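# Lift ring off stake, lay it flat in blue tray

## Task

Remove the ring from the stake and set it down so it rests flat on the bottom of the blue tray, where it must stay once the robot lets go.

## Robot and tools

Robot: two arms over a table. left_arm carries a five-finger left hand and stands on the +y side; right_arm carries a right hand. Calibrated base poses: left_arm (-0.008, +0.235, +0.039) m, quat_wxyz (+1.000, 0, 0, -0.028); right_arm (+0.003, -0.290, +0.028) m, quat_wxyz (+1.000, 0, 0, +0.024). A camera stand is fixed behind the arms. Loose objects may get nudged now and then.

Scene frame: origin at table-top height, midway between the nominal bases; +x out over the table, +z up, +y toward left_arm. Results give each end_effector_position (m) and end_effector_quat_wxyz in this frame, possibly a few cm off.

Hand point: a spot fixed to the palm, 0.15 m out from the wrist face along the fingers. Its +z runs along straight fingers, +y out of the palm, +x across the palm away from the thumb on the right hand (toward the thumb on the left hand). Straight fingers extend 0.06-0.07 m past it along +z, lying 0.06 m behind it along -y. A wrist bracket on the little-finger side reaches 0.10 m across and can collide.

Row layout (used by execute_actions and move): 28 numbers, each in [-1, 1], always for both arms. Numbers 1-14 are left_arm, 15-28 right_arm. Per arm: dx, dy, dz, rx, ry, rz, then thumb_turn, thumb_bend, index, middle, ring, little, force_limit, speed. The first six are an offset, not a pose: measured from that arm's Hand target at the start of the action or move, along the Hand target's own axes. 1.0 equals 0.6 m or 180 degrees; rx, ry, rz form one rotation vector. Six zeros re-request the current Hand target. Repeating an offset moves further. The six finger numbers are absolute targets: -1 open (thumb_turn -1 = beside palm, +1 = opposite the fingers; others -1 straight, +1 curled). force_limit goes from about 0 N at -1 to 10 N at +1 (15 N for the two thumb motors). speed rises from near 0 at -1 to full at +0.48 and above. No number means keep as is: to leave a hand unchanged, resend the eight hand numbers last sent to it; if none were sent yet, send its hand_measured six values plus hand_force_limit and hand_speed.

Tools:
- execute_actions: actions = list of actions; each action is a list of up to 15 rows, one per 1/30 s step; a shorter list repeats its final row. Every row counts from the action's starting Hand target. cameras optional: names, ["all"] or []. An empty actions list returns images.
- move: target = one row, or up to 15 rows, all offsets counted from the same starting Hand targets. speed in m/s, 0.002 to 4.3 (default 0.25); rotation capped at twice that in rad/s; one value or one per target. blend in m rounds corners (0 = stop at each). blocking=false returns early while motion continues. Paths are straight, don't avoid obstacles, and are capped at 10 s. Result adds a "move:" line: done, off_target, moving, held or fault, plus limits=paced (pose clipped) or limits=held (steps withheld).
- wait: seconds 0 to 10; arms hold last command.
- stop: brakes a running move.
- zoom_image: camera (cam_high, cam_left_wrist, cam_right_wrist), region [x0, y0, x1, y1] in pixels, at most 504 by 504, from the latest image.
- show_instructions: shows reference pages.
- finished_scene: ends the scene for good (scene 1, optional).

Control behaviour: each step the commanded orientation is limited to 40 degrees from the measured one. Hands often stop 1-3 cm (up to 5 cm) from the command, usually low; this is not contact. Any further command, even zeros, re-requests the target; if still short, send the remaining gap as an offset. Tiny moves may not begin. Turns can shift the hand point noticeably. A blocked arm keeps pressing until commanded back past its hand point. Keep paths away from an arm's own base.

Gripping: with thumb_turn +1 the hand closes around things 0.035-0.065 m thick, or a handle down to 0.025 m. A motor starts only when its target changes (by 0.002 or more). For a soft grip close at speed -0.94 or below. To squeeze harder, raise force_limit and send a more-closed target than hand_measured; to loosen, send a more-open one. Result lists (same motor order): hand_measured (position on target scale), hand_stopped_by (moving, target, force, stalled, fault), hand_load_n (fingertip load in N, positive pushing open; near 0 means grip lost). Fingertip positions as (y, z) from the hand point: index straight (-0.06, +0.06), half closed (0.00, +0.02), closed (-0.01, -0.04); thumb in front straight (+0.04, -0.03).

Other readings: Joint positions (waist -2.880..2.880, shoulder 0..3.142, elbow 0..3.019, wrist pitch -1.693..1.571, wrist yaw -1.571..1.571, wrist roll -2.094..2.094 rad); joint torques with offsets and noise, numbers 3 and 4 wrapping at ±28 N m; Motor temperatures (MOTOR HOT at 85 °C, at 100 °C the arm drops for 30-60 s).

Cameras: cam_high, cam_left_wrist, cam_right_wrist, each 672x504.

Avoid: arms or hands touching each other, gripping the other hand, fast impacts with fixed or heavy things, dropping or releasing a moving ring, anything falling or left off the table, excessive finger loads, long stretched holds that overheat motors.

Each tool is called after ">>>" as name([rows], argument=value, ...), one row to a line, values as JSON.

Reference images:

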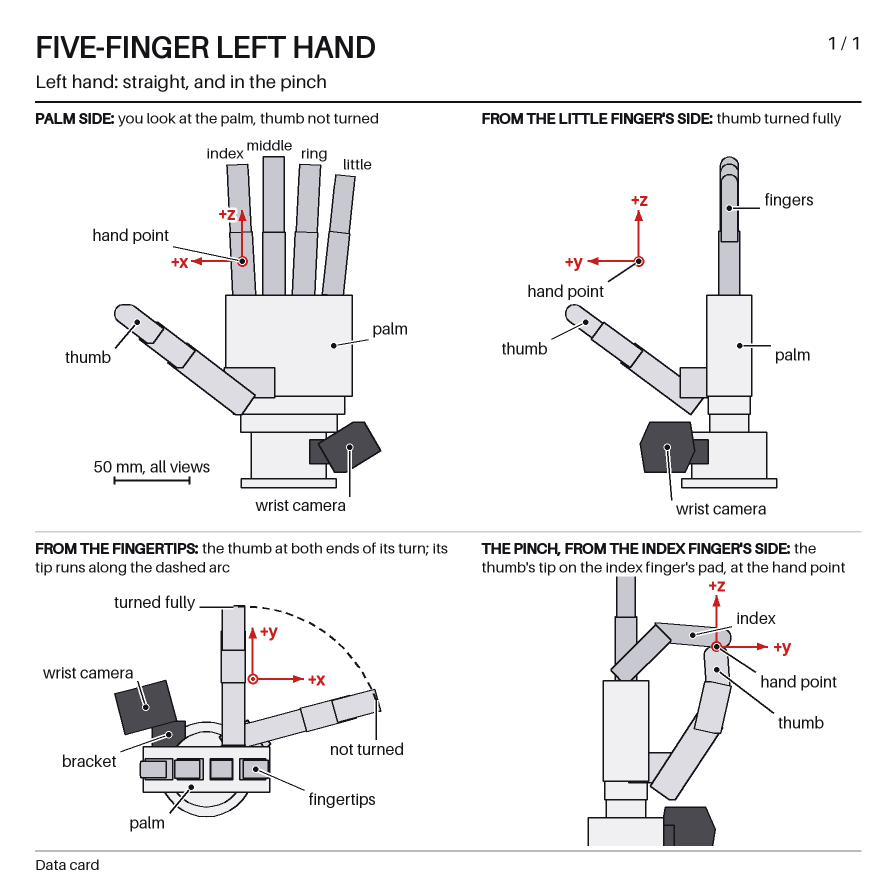

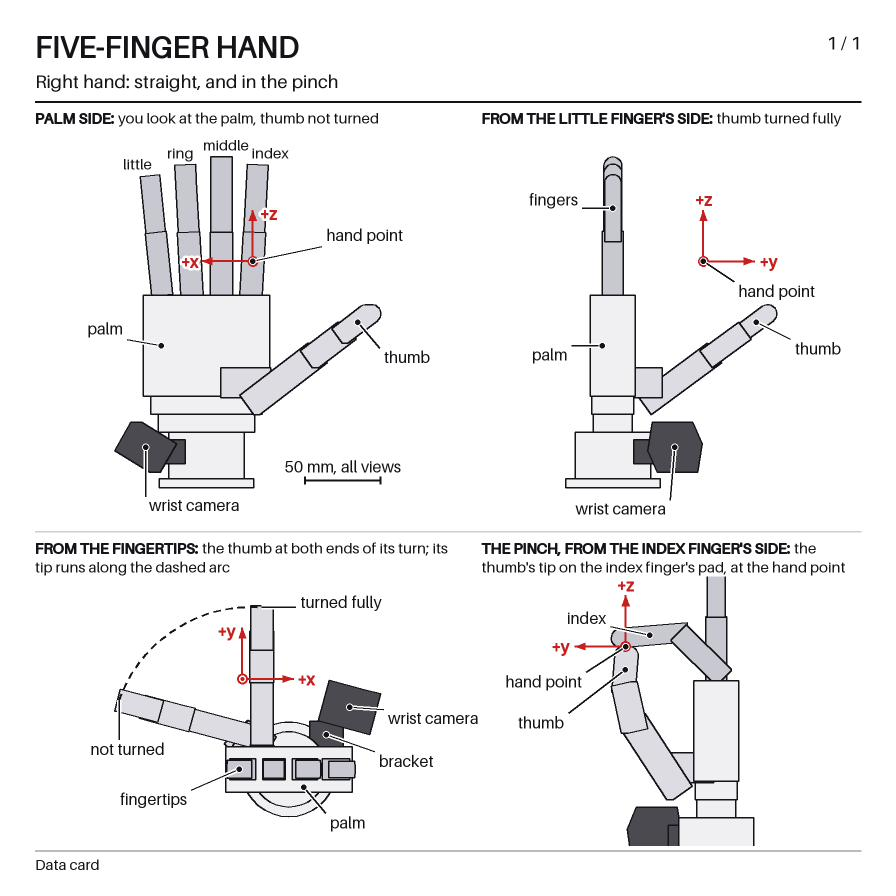

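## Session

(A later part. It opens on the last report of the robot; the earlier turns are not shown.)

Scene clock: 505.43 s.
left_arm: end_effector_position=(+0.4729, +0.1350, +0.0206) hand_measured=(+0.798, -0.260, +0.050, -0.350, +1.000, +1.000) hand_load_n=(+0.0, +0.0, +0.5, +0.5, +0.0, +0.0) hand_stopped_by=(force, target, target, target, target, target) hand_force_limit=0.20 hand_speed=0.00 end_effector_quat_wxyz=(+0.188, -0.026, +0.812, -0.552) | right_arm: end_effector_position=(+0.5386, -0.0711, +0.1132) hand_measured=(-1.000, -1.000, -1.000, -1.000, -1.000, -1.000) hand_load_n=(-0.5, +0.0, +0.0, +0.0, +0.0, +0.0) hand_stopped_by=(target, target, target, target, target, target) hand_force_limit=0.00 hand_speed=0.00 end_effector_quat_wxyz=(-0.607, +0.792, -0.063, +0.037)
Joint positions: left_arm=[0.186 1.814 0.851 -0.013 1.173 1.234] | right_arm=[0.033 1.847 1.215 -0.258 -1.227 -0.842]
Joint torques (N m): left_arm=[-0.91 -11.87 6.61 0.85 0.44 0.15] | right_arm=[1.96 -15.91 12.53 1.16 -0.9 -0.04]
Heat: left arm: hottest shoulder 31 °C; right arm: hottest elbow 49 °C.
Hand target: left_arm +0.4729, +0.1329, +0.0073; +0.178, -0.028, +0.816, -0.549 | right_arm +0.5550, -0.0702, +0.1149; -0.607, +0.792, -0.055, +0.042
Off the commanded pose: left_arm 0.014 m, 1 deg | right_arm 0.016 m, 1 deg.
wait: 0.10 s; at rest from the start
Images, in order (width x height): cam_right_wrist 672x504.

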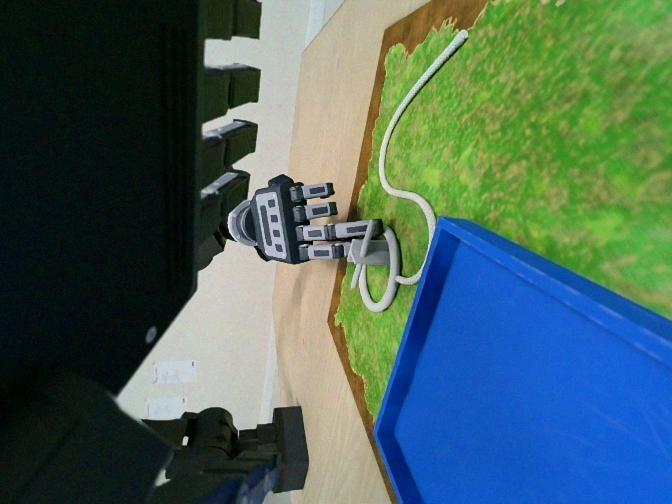

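>>> wait(seconds=0.5, cameras=["cam_high","cam_right_wrist","cam_left_wrist"])

>>> zoom_image(camera="cam_high", region=[285, 205, 385, 285])

>>> zoom_image(camera="cam_right_wrist", region=[340, 200, 450, 310])

Scene clock: 506.30 s.
left_arm: end_effector_position=(+0.4729, +0.1350, +0.0206) hand_measured=(+0.798, -0.260, +0.050, -0.350, +1.000, +1.000) hand_load_n=(+0.0, +0.0, +0.5, +0.5, +0.0, +0.0) hand_stopped_by=(force, target, target, target, target, target) hand_force_limit=0.20 hand_speed=0.00 end_effector_quat_wxyz=(+0.188, -0.026, +0.812, -0.552) | right_arm: end_effector_position=(+0.5386, -0.0711, +0.1132) hand_measured=(-1.000, -1.000, -1.000, -1.000, -1.000, -1.000) hand_load_n=(-0.5, +0.0, +0.0, +0.0, +0.0, +0.0) hand_stopped_by=(target, target, target, target, target, target) hand_force_limit=0.00 hand_speed=0.00 end_effector_quat_wxyz=(-0.607, +0.792, -0.063, +0.037)
Joint positions: left_arm=[0.186 1.814 0.851 -0.013 1.173 1.234] | right_arm=[0.033 1.847 1.215 -0.258 -1.227 -0.842]
Joint torques (N m): left_arm=[-0.67 -11.87 6.63 0.84 0.44 0.14] | right_arm=[1.49 -17.26 12.57 0.94 -0.95 -0.05]
Heat: left arm: hottest shoulder 31 °C; right arm: hottest elbow 49 °C.
Hand target: left_arm +0.4729, +0.1329, +0.0073; +0.178, -0.028, +0.816, -0.549 | right_arm +0.5550, -0.0702, +0.1149; -0.607, +0.792, -0.055, +0.042
Off the commanded pose: left_arm 0.014 m, 1 deg | right_arm 0.016 m, 1 deg.
wait: 0.50 s; at rest from the start

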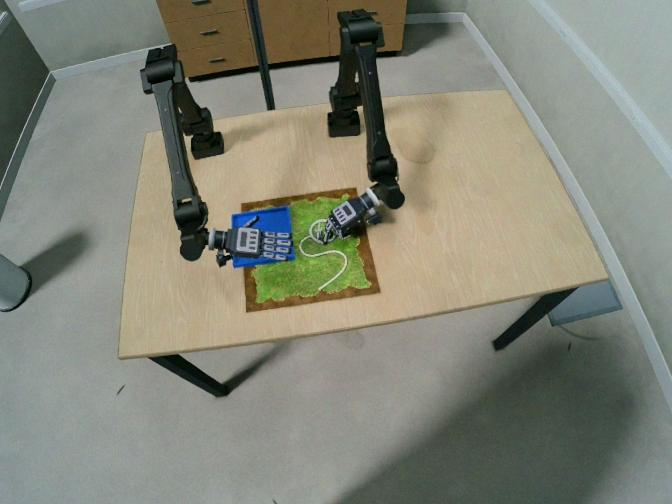

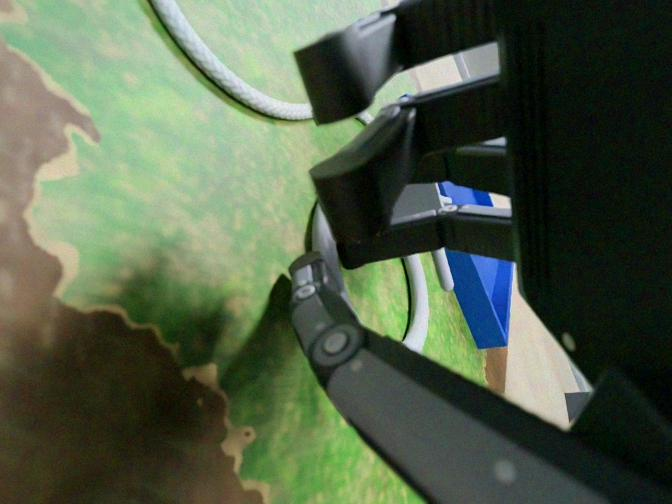

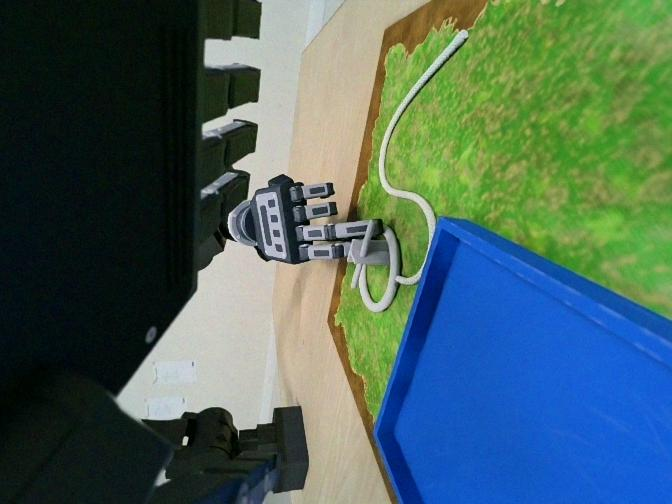

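Scaled by 5.040 from the camera's 672x504 image, which has a finer 960x720 frame.

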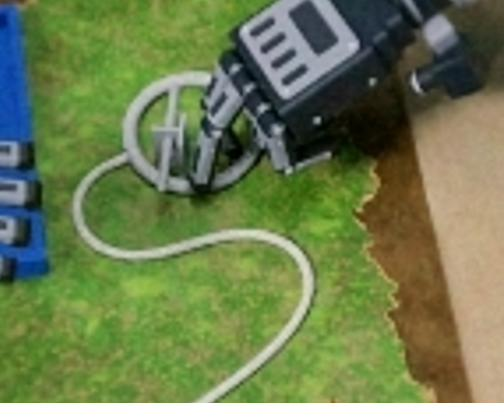

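Scaled by 4.582 from the camera's 672x504 image, which has a finer 960x720 frame.

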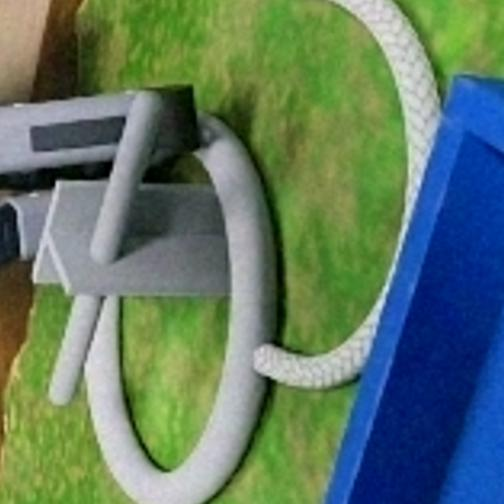

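>>> move([
  [0.0244,-0.0312,-0.0226,0,0,0,0.8,-0.27,0.03,-0.4,1,1,0.2,0.0,0,0,0,0,0,0,-1,-1,-1,-1,-1,-1,0,0],
  [0.0404,-0.0038,-0.0148,0,0,0,0.8,-0.27,0.03,-0.4,1,1,0.2,0.0,0,0,0,0,0,0,-1,-1,-1,-1,-1,-1,0,0],
], speed=0.06, cameras=["cam_left_wrist","cam_high","cam_right_wrist"])

>>> zoom_image(camera="cam_left_wrist", region=[220, 90, 420, 310])

>>> zoom_image(camera="cam_high", region=[305, 215, 345, 245])

>>> zoom_image(camera="cam_right_wrist", region=[340, 200, 430, 310])

Scene clock: 509.27 s.
left_arm: end_effector_position=(+0.4595, +0.1363, +0.0228) hand_measured=(+0.798, -0.270, +0.030, -0.400, +1.000, +1.000) hand_load_n=(+0.0, +0.0, +0.0, -1.5, +0.0, +0.0) hand_stopped_by=(force, target, target, target, target, target) hand_force_limit=0.20 hand_speed=0.00 end_effector_quat_wxyz=(+0.195, -0.019, +0.816, -0.544) | right_arm: end_effector_position=(+0.5386, -0.0711, +0.1132) hand_measured=(-1.000, -1.000, -1.000, -1.000, -1.000, -1.000) hand_load_n=(-0.5, +0.0, +0.0, +0.0, +0.0, +0.0) hand_stopped_by=(target, target, target, target, target, target) hand_force_limit=0.00 hand_speed=0.00 end_effector_quat_wxyz=(-0.607, +0.792, -0.063, +0.037)
Joint positions: left_arm=[0.189 1.776 0.809 -0.017 1.162 1.264] | right_arm=[0.033 1.847 1.215 -0.258 -1.227 -0.842]
Joint torques (N m): left_arm=[-0.26 -11.63 4.14 1.5 1.22 0.05] | right_arm=[1.49 -16.73 12.67 1.01 -0.87 -0.03]
Heat: left arm: hottest shoulder 31 °C; right arm: hottest elbow 49 °C.
Hand target: left_arm +0.4471, +0.1340, +0.0060; +0.178, -0.028, +0.816, -0.549 | right_arm +0.5550, -0.0702, +0.1149; -0.607, +0.792, -0.055, +0.042
Off the commanded pose: left_arm 0.021 m, 2 deg | right_arm 0.016 m, 1 deg.
move: off_target (left_arm, right_arm)

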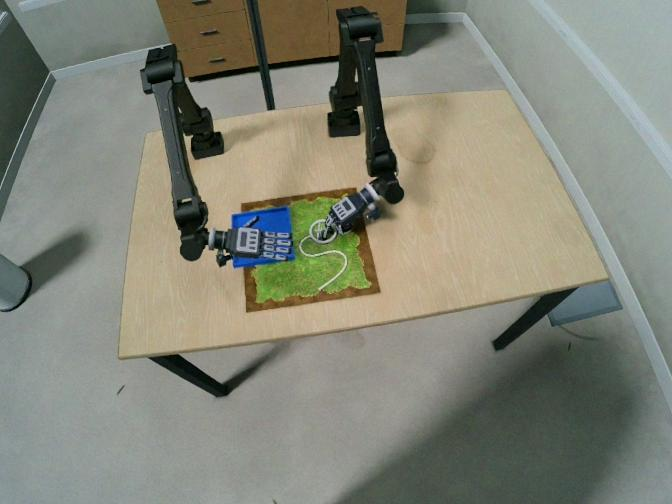

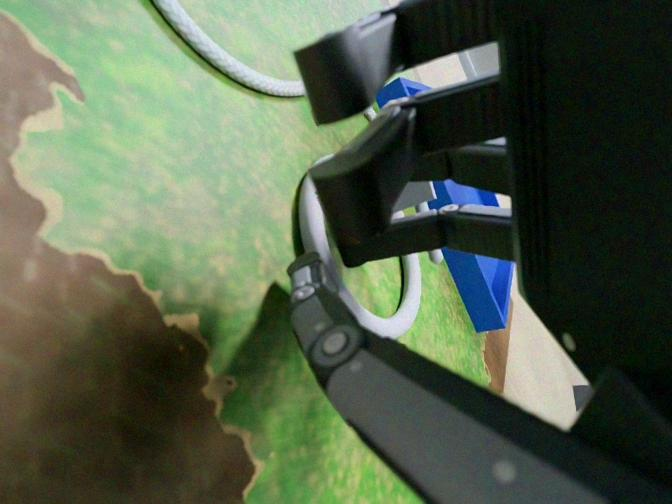

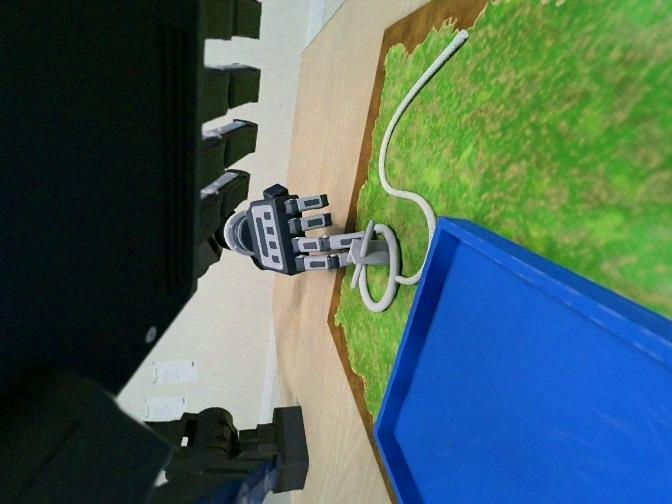

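Scaled by 2.291 from the camera's 672x504 image, which has a finer 960x720 frame.

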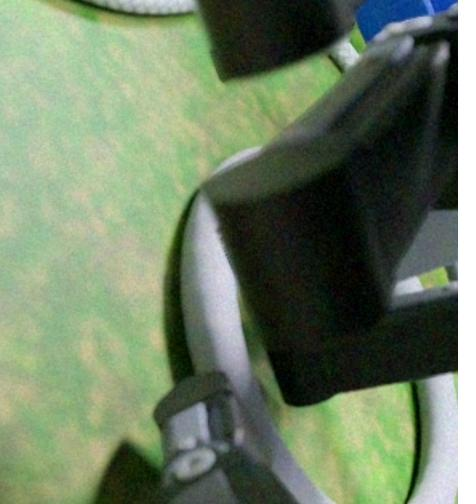

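Scaled by 12.600 from the camera's 672x504 image, which has a finer 960x720 frame.

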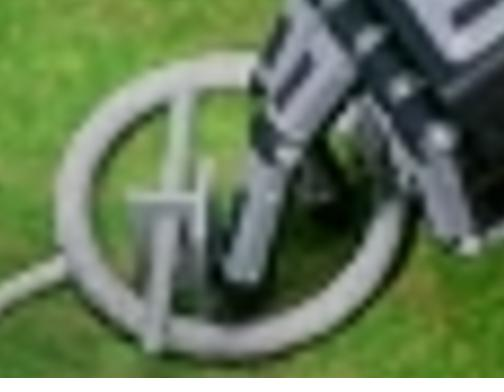

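Scaled by 4.582 from the camera's 672x504 image, which has a finer 960x720 frame.

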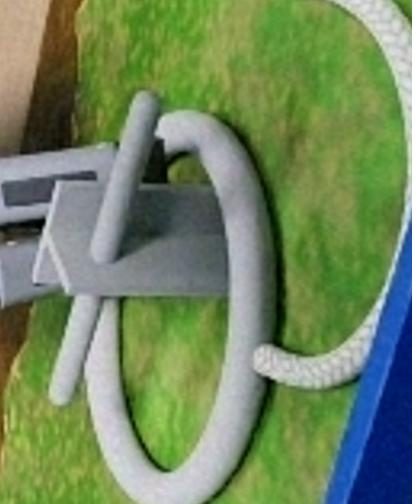

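>>> move(target=[0,0,0,0,0,0,0.8,-0.27,0.05,-0.9,1,1,0.2,0.2,0,0,0,0,0,0,-1,-1,-1,-1,-1,-1,0,0], speed=0.06, cameras=["cam_left_wrist","cam_high","cam_right_wrist"])

>>> zoom_image(camera="cam_high", region=[305, 215, 345, 245])

>>> zoom_image(camera="cam_right_wrist", region=[340, 200, 430, 310])

Scene clock: 510.63 s.
left_arm: end_effector_position=(+0.4565, +0.1404, +0.0192) hand_measured=(+0.798, -0.270, +0.050, -0.900, +1.000, +1.000) hand_load_n=(+0.0, +0.0, +0.0, +0.0, +0.0, +0.0) hand_stopped_by=(force, target, force, target, target, target) hand_force_limit=0.20 hand_speed=0.20 end_effector_quat_wxyz=(+0.195, -0.024, +0.814, -0.547) | right_arm: end_effector_position=(+0.5386, -0.0711, +0.1132) hand_measured=(-1.000, -1.000, -1.000, -1.000, -1.000, -1.000) hand_load_n=(+0.0, +0.0, -0.5, +0.0, +0.0, +0.0) hand_stopped_by=(target, target, target, target, target, target) hand_force_limit=0.00 hand_speed=0.00 end_effector_quat_wxyz=(-0.607, +0.792, -0.063, +0.037)
Joint positions: left_arm=[0.201 1.782 0.8 -0.007 1.17 1.265] | right_arm=[0.033 1.847 1.215 -0.258 -1.227 -0.842]
Joint torques (N m): left_arm=[-1.08 -11.87 4.92 1.03 0.85 0.06] | right_arm=[1.44 -16.85 12.59 0.95 -0.95 -0.02]
Heat: left arm: hottest shoulder 31 °C; right arm: hottest elbow 49 °C.
Hand target: left_arm +0.4471, +0.1341, +0.0061; +0.178, -0.028, +0.816, -0.548 | right_arm +0.5550, -0.0702, +0.1149; -0.607, +0.792, -0.055, +0.042
Off the commanded pose: left_arm 0.017 m, 2 deg | right_arm 0.016 m, 1 deg.
move: off_target (left_arm, right_arm)

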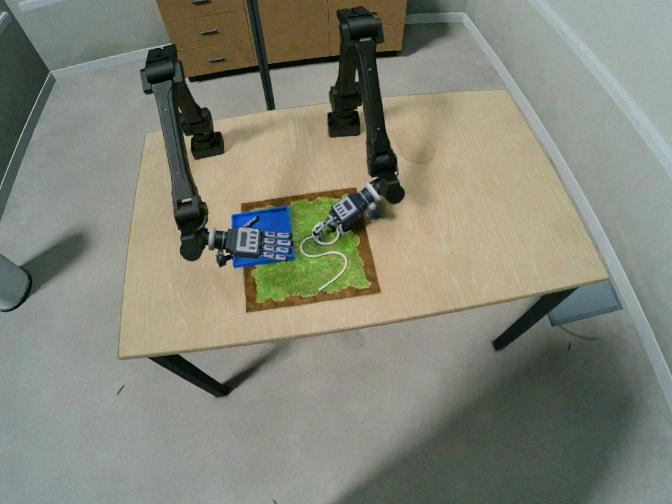

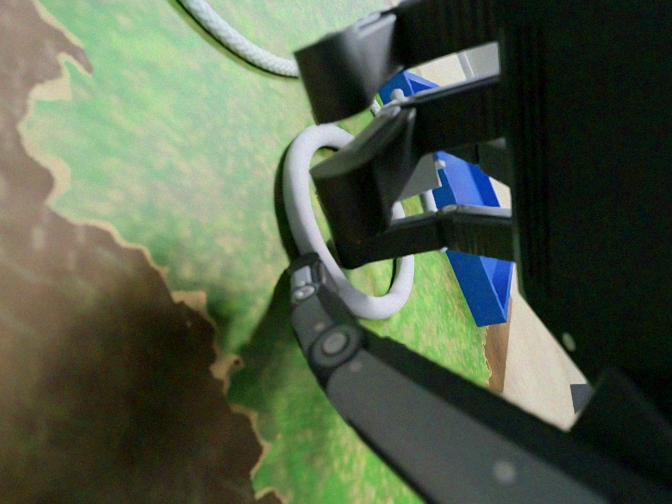

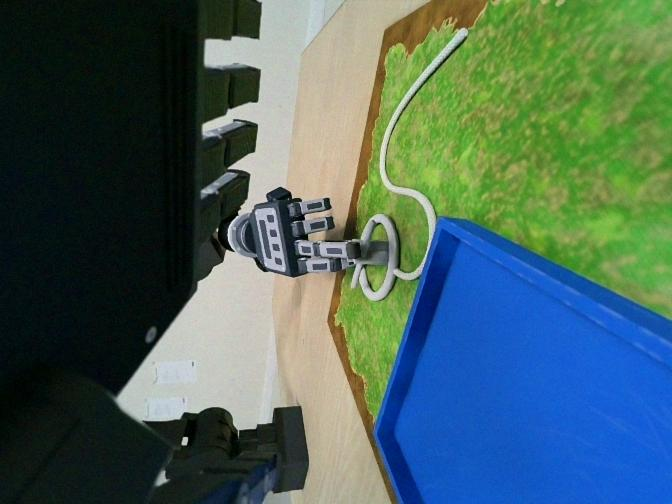

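Scaled by 12.600 from the camera's 672x504 image, which has a finer 960x720 frame.

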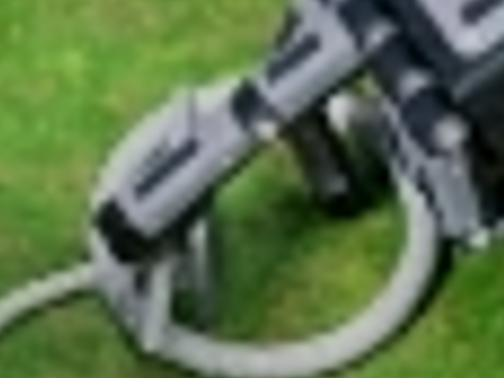

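Scaled by 4.582 from the camera's 672x504 image, which has a finer 960x720 frame.

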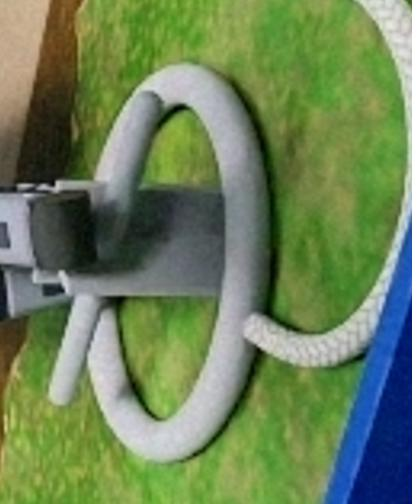

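>>> move(target=[0.0059,0.0256,0.0155,0,0,0,0.79,-0.27,0.08,-0.9,1,1,0.2,-0.4,0,0,0,0,0,0,-1,-1,-1,-1,-1,-1,0,0], speed=0.06, cameras=["cam_left_wrist","cam_high","cam_right_wrist"])

>>> zoom_image(camera="cam_left_wrist", region=[220, 140, 420, 360])

>>> zoom_image(camera="cam_high", region=[305, 215, 345, 245])

>>> zoom_image(camera="cam_right_wrist", region=[340, 200, 430, 310])

Scene clock: 512.37 s.
left_arm: end_effector_position=(+0.4594, +0.1377, +0.0172) hand_measured=(+0.790, -0.270, +0.080, -0.900, +1.000, +1.000) hand_load_n=(+0.5, -1.5, -1.5, +0.0, +0.0, +0.0) hand_stopped_by=(target, target, target, target, target, target) hand_force_limit=0.20 hand_speed=-0.40 end_effector_quat_wxyz=(+0.199, -0.019, +0.809, -0.553) | right_arm: end_effector_position=(+0.5386, -0.0711, +0.1132) hand_measured=(-1.000, -1.000, -1.000, -1.000, -1.000, -1.000) hand_load_n=(-0.5, +0.0, +0.0, +0.0, +0.0, +0.0) hand_stopped_by=(target, target, target, target, target, target) hand_force_limit=0.00 hand_speed=0.00 end_effector_quat_wxyz=(-0.607, +0.792, -0.063, +0.037)
Joint positions: left_arm=[0.199 1.799 0.8 0.034 1.186 1.25] | right_arm=[0.033 1.847 1.215 -0.258 -1.227 -0.842]
Joint torques (N m): left_arm=[-1.32 -9.76 4.52 1.91 -0.08 0.11] | right_arm=[1.14 -16.97 12.6 0.83 -0.94 -0.1]
Heat: left arm: hottest shoulder 31 °C; right arm: hottest elbow 49 °C.
Hand target: left_arm +0.4490, +0.1310, -0.0120; +0.178, -0.028, +0.816, -0.549 | right_arm +0.5550, -0.0702, +0.1149; -0.607, +0.792, -0.055, +0.042
Off the commanded pose: left_arm 0.032 m, 3 deg | right_arm 0.016 m, 1 deg.
move: off_target (left_arm, right_arm)

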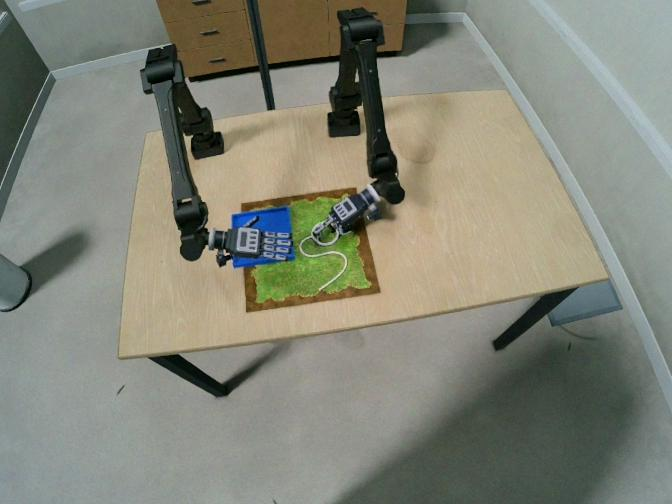

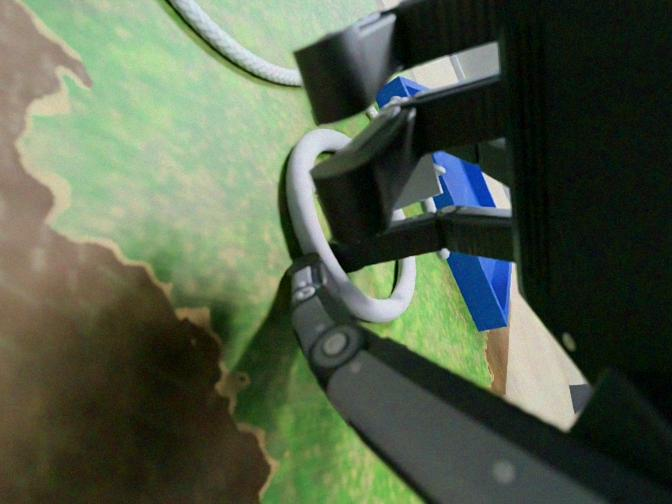

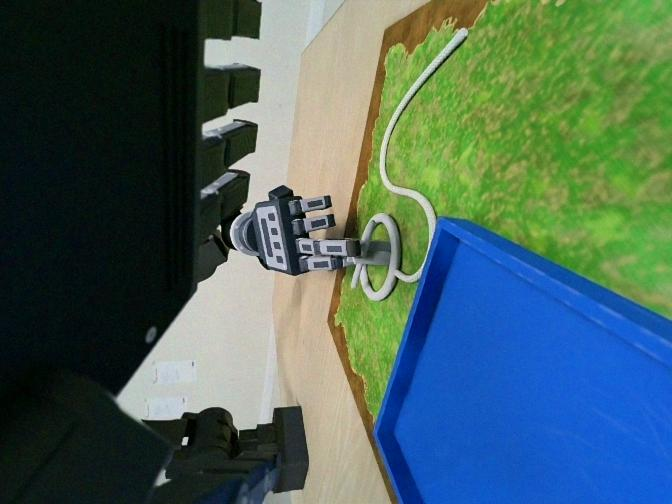

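Scaled by 2.291 from the camera's 672x504 image, which has a finer 960x720 frame.

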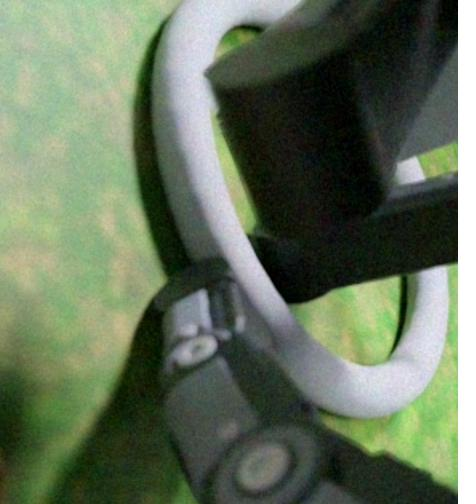

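Scaled by 12.600 from the camera's 672x504 image, which has a finer 960x720 frame.

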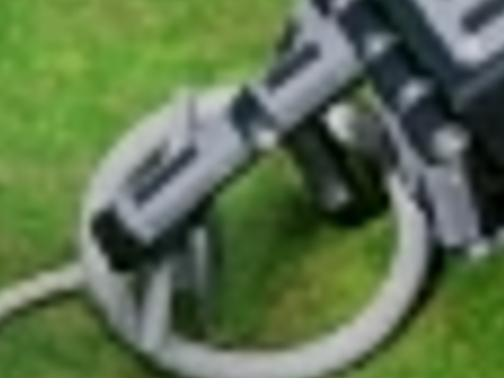

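Scaled by 4.582 from the camera's 672x504 image, which has a finer 960x720 frame.

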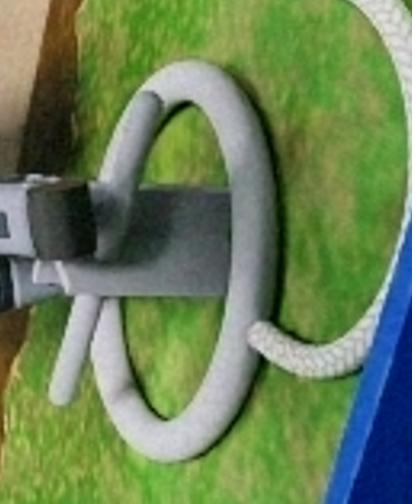

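>>> move(target=[0,0,0,0,0,0,0.79,-0.27,0.4,-0.9,1,1,-0.6,-0.9,0,0,0,0,0,0,-1,-1,-1,-1,-1,-1,0,0], speed=0.06, cameras=["cam_left_wrist","cam_high"])

>>> zoom_image(camera="cam_left_wrist", region=[220, 140, 420, 360])

>>> zoom_image(camera="cam_high", region=[305, 215, 345, 245])

Scene clock: 513.90 s.
left_arm: end_effector_position=(+0.4601, +0.1360, +0.0171) hand_measured=(+0.790, -0.270, +0.162, -0.900, +1.000, +1.000) hand_load_n=(+0.0, -1.5, +3.0, +0.0, +0.0, +0.0) hand_stopped_by=(target, target, force, target, target, target) hand_force_limit=-0.60 hand_speed=-0.90 end_effector_quat_wxyz=(+0.200, -0.016, +0.808, -0.553) | right_arm: end_effector_position=(+0.5386, -0.0711, +0.1132) hand_measured=(-1.000, -1.000, -1.000, -1.000, -1.000, -1.000) hand_load_n=(-0.5, +0.0, +0.0, +0.0, -0.5, +0.0) hand_stopped_by=(target, target, target, target, target, target) hand_force_limit=0.00 hand_speed=0.00 end_effector_quat_wxyz=(-0.607, +0.792, -0.063, +0.037)
Joint positions: left_arm=[0.195 1.801 0.8 0.042 1.186 1.25] | right_arm=[0.033 1.847 1.215 -0.258 -1.227 -0.842]
Joint torques (N m): left_arm=[-1.14 -9.88 4.49 1.63 -0.08 0.09] | right_arm=[1.38 -17.08 12.53 0.9 -0.9 -0.04]
Heat: left arm: hottest shoulder 31 °C; right arm: hottest elbow 49 °C.
Hand target: left_arm +0.4491, +0.1311, -0.0119; +0.178, -0.028, +0.816, -0.548 | right_arm +0.5550, -0.0702, +0.1149; -0.607, +0.792, -0.055, +0.042
Off the commanded pose: left_arm 0.031 m, 3 deg | right_arm 0.016 m, 1 deg.
move: off_target (left_arm, right_arm)
Images, in order (width x height): cam_high 672x504, cam_left_wrist 672x504.

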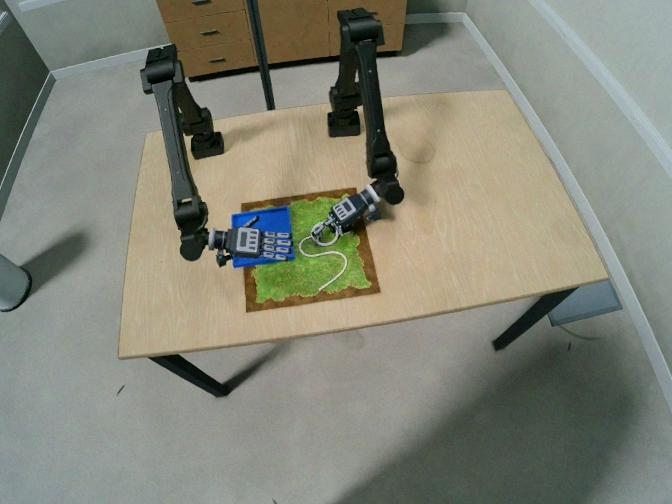

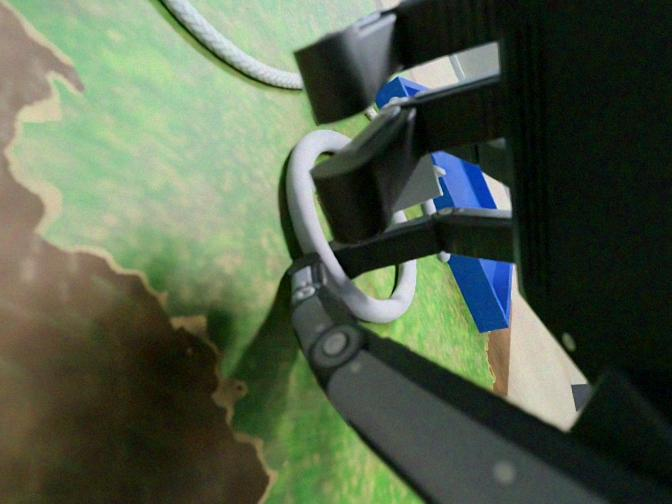

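Scaled by 2.291 from the camera's 672x504 image, which has a finer 960x720 frame.

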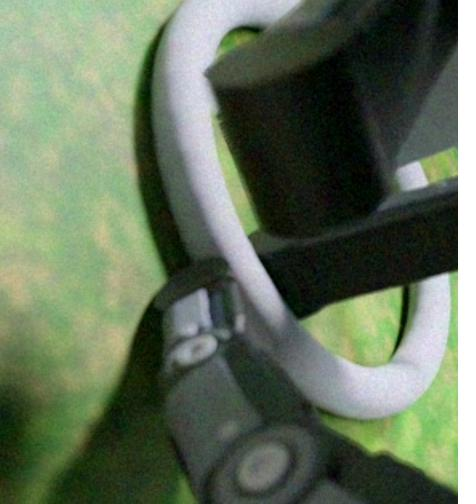

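Scaled by 12.600 from the camera's 672x504 image, which has a finer 960x720 frame.

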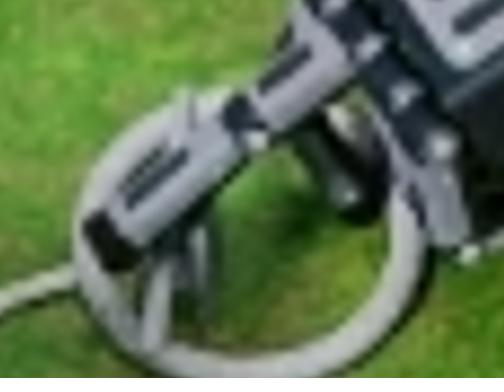

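>>> move([
  [-0.001,-0.0052,0.0149,0,0,0,0.79,-0.27,0.4,-0.9,1,1,-0.6,-0.9,0,0,0,0,0,0,-1,-1,-1,-1,-1,-1,0,0],
  [-0.001,-0.0052,0.0149,0,0,0,0.79,-0.27,0.45,-0.9,1,1,-0.4,-0.9,0,0,0,0,0,0,-1,-1,-1,-1,-1,-1,0,0],
], speed=0.06, cameras=["cam_left_wrist","cam_high"])

>>> zoom_image(camera="cam_left_wrist", region=[220, 140, 420, 360])

>>> zoom_image(camera="cam_high", region=[305, 215, 345, 245])

Scene clock: 516.23 s.
left_arm: end_effector_position=(+0.4653, +0.1311, +0.0174) hand_measured=(+0.790, -0.270, +0.170, -0.900, +1.000, +1.000) hand_load_n=(-0.5, -0.5, +2.0, +0.0, +0.0, +0.0) hand_stopped_by=(target, target, force, target, target, target) hand_force_limit=-0.40 hand_speed=-0.90 end_effector_quat_wxyz=(+0.205, -0.016, +0.809, -0.551) | right_arm: end_effector_position=(+0.5386, -0.0711, +0.1132) hand_measured=(-1.000, -1.000, -1.000, -1.000, -1.000, -1.000) hand_load_n=(-0.5, +0.0, +0.0, +0.0, +0.0, +0.0) hand_stopped_by=(target, target, target, target, target, target) hand_force_limit=0.00 hand_speed=0.00 end_effector_quat_wxyz=(-0.607, +0.792, -0.063, +0.037)
Joint positions: left_arm=[0.18 1.804 0.8 0.087 1.17 1.213] | right_arm=[0.033 1.847 1.215 -0.258 -1.227 -0.842]
Joint torques (N m): left_arm=[-1.79 -9.76 4.37 1.72 0.08 0.01] | right_arm=[1.55 -16.44 12.62 1.09 -0.92 -0.01]
Heat: left arm: hottest shoulder 31 °C; right arm: hottest elbow 49 °C.
Hand target: left_arm +0.4521, +0.1220, -0.0118; +0.178, -0.028, +0.816, -0.549 | right_arm +0.5550, -0.0702, +0.1149; -0.607, +0.792, -0.055, +0.042
Off the commanded pose: left_arm 0.033 m, 3 deg | right_arm 0.016 m, 1 deg.
move: off_target (left_arm, right_arm); target 2's new numbers were sent with left_arm's hand 0.033 m and 3 deg from that target
Images, in order (width x height): cam_high 672x504, cam_left_wrist 672x504.

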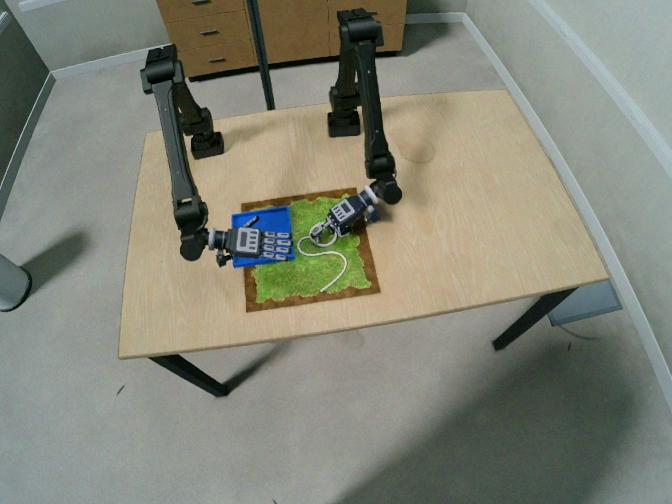

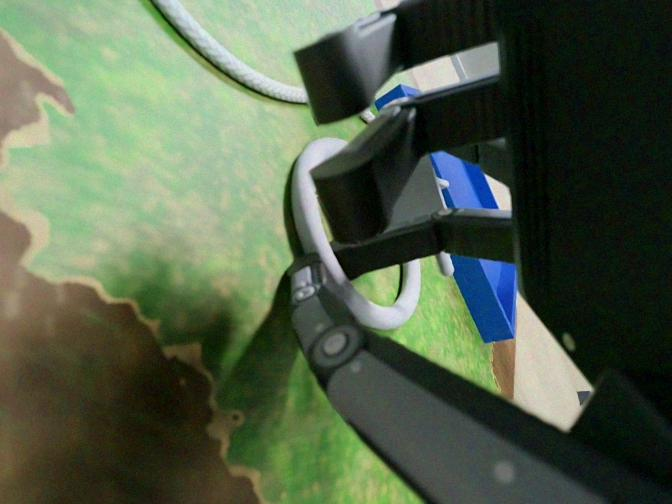

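Scaled by 2.291 from the camera's 672x504 image, which has a finer 960x720 frame.

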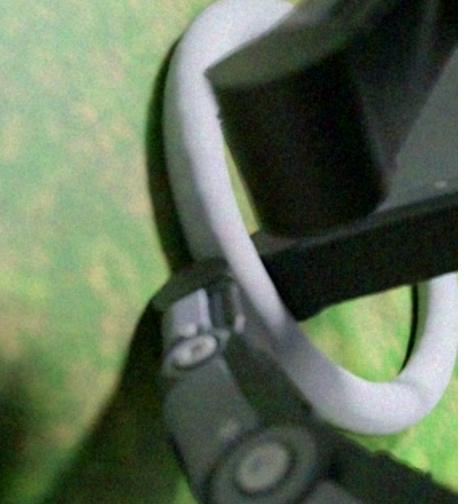

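Scaled by 12.600 from the camera's 672x504 image, which has a finer 960x720 frame.

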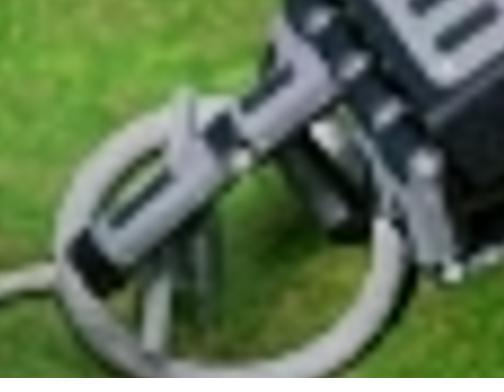

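>>> move(target=[0,0,0,0,0,0,0.79,-0.27,0.5,-0.9,1,1,0.5,-0.9,0,0,0,0,0,0,-1,-1,-1,-1,-1,-1,0,0], speed=0.06, cameras=["cam_left_wrist","cam_high"])

>>> zoom_image(camera="cam_left_wrist", region=[220, 140, 420, 360])

>>> zoom_image(camera="cam_high", region=[305, 215, 345, 245])

Scene clock: 517.17 s.
left_arm: end_effector_position=(+0.4654, +0.1306, +0.0174) hand_measured=(+0.790, -0.270, +0.186, -0.900, +1.000, +1.000) hand_load_n=(-0.5, +1.5, +9.0, +0.0, +0.0, +0.0) hand_stopped_by=(target, target, force, target, target, target) hand_force_limit=0.50 hand_speed=-0.90 end_effector_quat_wxyz=(+0.205, -0.015, +0.809, -0.551) | right_arm: end_effector_position=(+0.5386, -0.0711, +0.1132) hand_measured=(-1.000, -1.000, -1.000, -1.000, -1.000, -1.000) hand_load_n=(-0.5, +0.0, +0.0, +0.0, +0.0, +0.0) hand_stopped_by=(target, target, target, target, target, target) hand_force_limit=0.00 hand_speed=0.00 end_effector_quat_wxyz=(-0.607, +0.792, -0.063, +0.037)
Joint positions: left_arm=[0.179 1.804 0.8 0.088 1.17 1.213] | right_arm=[0.033 1.847 1.215 -0.258 -1.227 -0.842]
Joint torques (N m): left_arm=[-1.55 -9.82 4.34 1.74 0.09 0.02] | right_arm=[1.14 -17.32 12.49 0.91 -0.92 -0.06]
Heat: left arm: hottest shoulder 31 °C; right arm: hottest elbow 49 °C.
Hand target: left_arm +0.4521, +0.1220, -0.0118; +0.178, -0.028, +0.816, -0.549 | right_arm +0.5550, -0.0702, +0.1149; -0.607, +0.792, -0.055, +0.042
Off the commanded pose: left_arm 0.033 m, 4 deg | right_arm 0.016 m, 1 deg.
move: off_target (left_arm, right_arm)
Images, in order (width x height): cam_high 672x504, cam_left_wrist 672x504.

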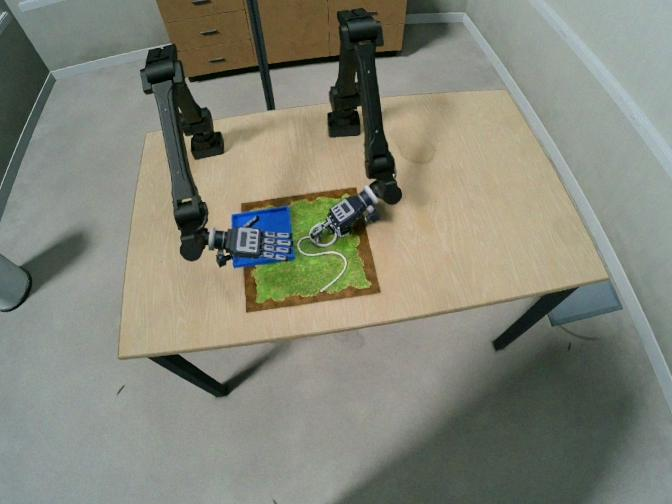

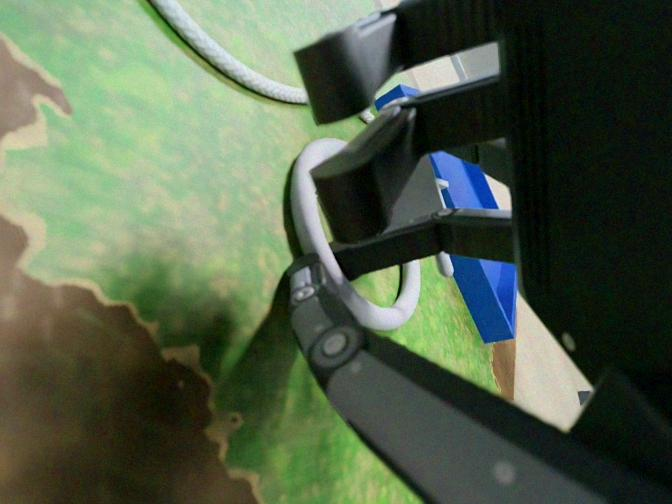

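Scaled by 2.291 from the camera's 672x504 image, which has a finer 960x720 frame.

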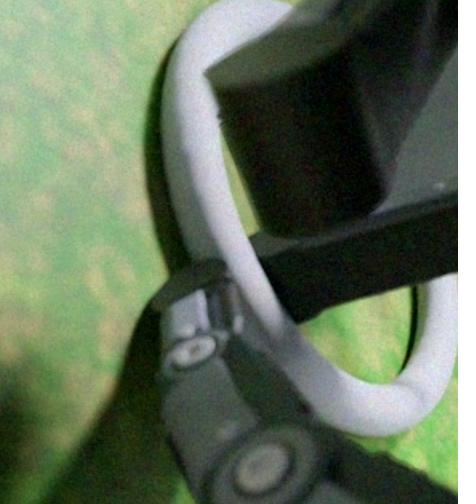

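Scaled by 12.600 from the camera's 672x504 image, which has a finer 960x720 frame.

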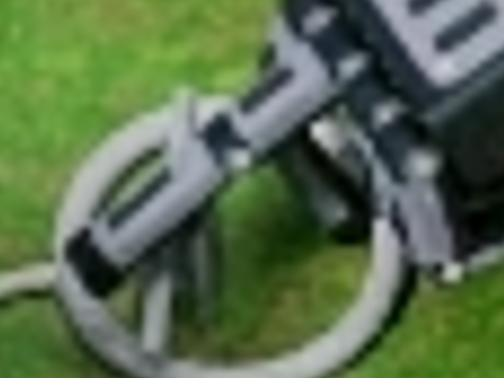

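>>> move([
  [0,-0.0052,0.0149,0,0,0,0.79,-0.27,0.5,-0.9,1,1,0.5,-0.9,0,0,0,0,0,0,-1,-1,-1,-1,-1,-1,0,0],
  [0,-0.0052,0.0149,0,0,0,0.79,-0.27,0.52,-0.9,1,1,-0.2,-0.9,0,0,0,0,0,0,-1,-1,-1,-1,-1,-1,0,0],
], speed=0.06, cameras=["cam_left_wrist","cam_high"])

>>> zoom_image(camera="cam_left_wrist", region=[220, 140, 420, 360])

>>> zoom_image(camera="cam_high", region=[305, 215, 345, 245])

Scene clock: 519.77 s.
left_arm: end_effector_position=(+0.4701, +0.1236, +0.0179) hand_measured=(+0.790, -0.270, +0.186, -0.900, +1.000, +1.000) hand_load_n=(-1.0, +2.0, +8.5, +0.0, +0.0, +0.0) hand_stopped_by=(target, target, force, target, target, target) hand_force_limit=-0.20 hand_speed=-0.90 end_effector_quat_wxyz=(+0.208, -0.014, +0.809, -0.549) | right_arm: end_effector_position=(+0.5386, -0.0711, +0.1132) hand_measured=(-1.000, -1.000, -1.000, -1.000, -1.000, -1.000) hand_load_n=(+0.0, +0.0, +0.0, +0.0, +0.0, +0.0) hand_stopped_by=(target, target, target, target, target, target) hand_force_limit=0.00 hand_speed=0.00 end_effector_quat_wxyz=(-0.607, +0.792, -0.063, +0.037)
Joint positions: left_arm=[0.16 1.807 0.8 0.134 1.155 1.174] | right_arm=[0.033 1.847 1.215 -0.258 -1.227 -0.842]
Joint torques (N m): left_arm=[-1.73 -9.99 4.11 1.78 0.19 -0.04] | right_arm=[1.32 -17.03 12.62 0.96 -0.91 -0.03]
Heat: left arm: hottest shoulder 31 °C; right arm: hottest elbow 49 °C.
Hand target: left_arm +0.4545, +0.1128, -0.0120; +0.178, -0.028, +0.816, -0.549 | right_arm +0.5550, -0.0702, +0.1149; -0.607, +0.792, -0.055, +0.042
Off the commanded pose: left_arm 0.035 m, 4 deg | right_arm 0.016 m, 1 deg.
move: off_target (left_arm, right_arm); target 2's new numbers were sent with left_arm's hand 0.035 m and 4 deg from that target
Images, in order (width x height): cam_high 672x504, cam_left_wrist 672x504.

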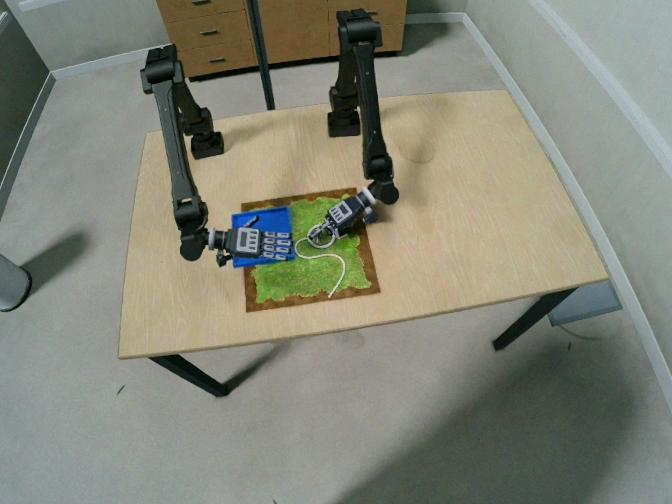

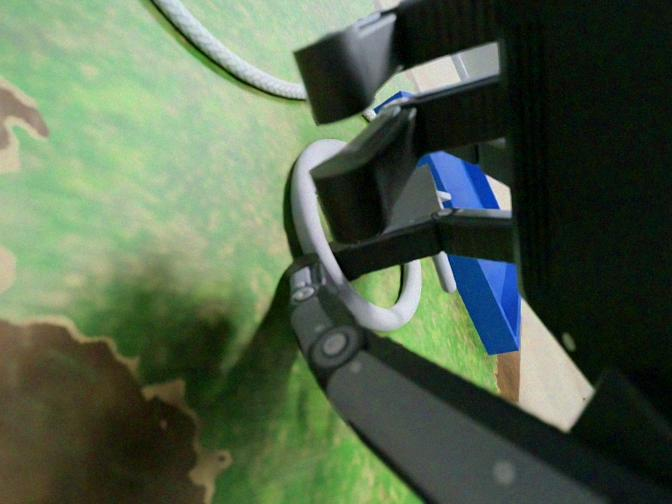

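Scaled by 2.291 from the camera's 672x504 image, which has a finer 960x720 frame.

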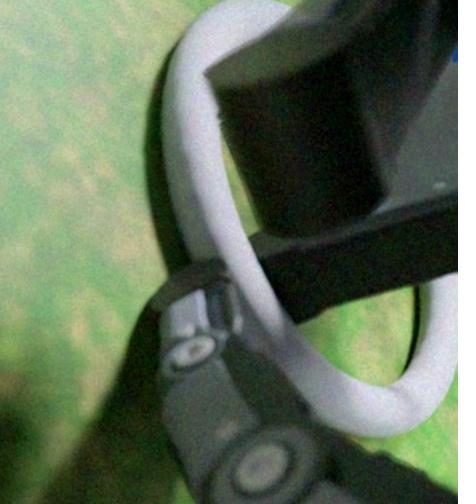

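Scaled by 12.600 from the camera's 672x504 image, which has a finer 960x720 frame.

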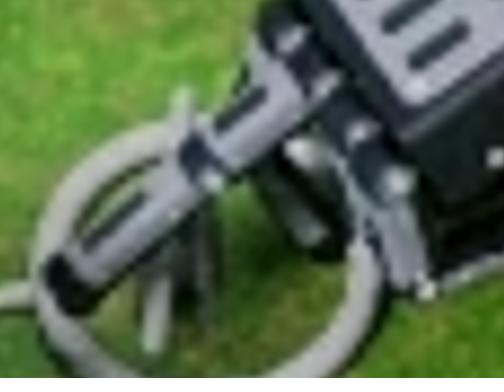

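>>> move(target=[-0.0444,-0.0252,-0.0165,0.0046,-0.0115,0.0176,0.79,-0.27,0.52,-0.9,1,1,0.6,-0.9,0,0,0,0,0,0,-1,-1,-1,-1,-1,-1,0,0], speed=0.05, cameras=[])

Scene clock: 521.47 s.
left_arm: end_effector_position=(+0.4710, +0.1234, +0.0186) hand_measured=(+0.790, -0.270, +0.186, -0.900, +1.000, +1.000) hand_load_n=(-0.5, +2.0, +8.5, +0.0, +0.0, +0.5) hand_stopped_by=(target, target, force, target, target, target) hand_force_limit=0.60 hand_speed=-0.90 end_effector_quat_wxyz=(+0.210, -0.013, +0.808, -0.550) | right_arm: end_effector_position=(+0.5386, -0.0711, +0.1132) hand_measured=(-1.000, -1.000, -1.000, -1.000, -1.000, -1.000) hand_load_n=(+0.0, +0.5, +0.0, +0.0, +0.0, +0.0) hand_stopped_by=(target, target, target, target, target, target) hand_force_limit=0.00 hand_speed=0.00 end_effector_quat_wxyz=(-0.607, +0.792, -0.063, +0.037)
Joint positions: left_arm=[0.16 1.807 0.8 0.141 1.157 1.172] | right_arm=[0.033 1.847 1.215 -0.258 -1.227 -0.842]
Joint torques (N m): left_arm=[-0.32 -12.28 6.12 1.99 0.57 -0.03] | right_arm=[1.85 -17.61 12.55 1.1 -0.93 -0.01]
Heat: left arm: hottest shoulder 31 °C; right arm: hottest elbow 49 °C.
Hand target: left_arm +0.4739, +0.1220, +0.0119; +0.208, -0.014, +0.810, -0.549 | right_arm +0.5550, -0.0702, +0.1149; -0.607, +0.792, -0.055, +0.042
Off the commanded pose: left_arm 0.007 m, 0 deg | right_arm 0.016 m, 1 deg.
move: off_target (right_arm)
No camera images: "cameras" was empty.


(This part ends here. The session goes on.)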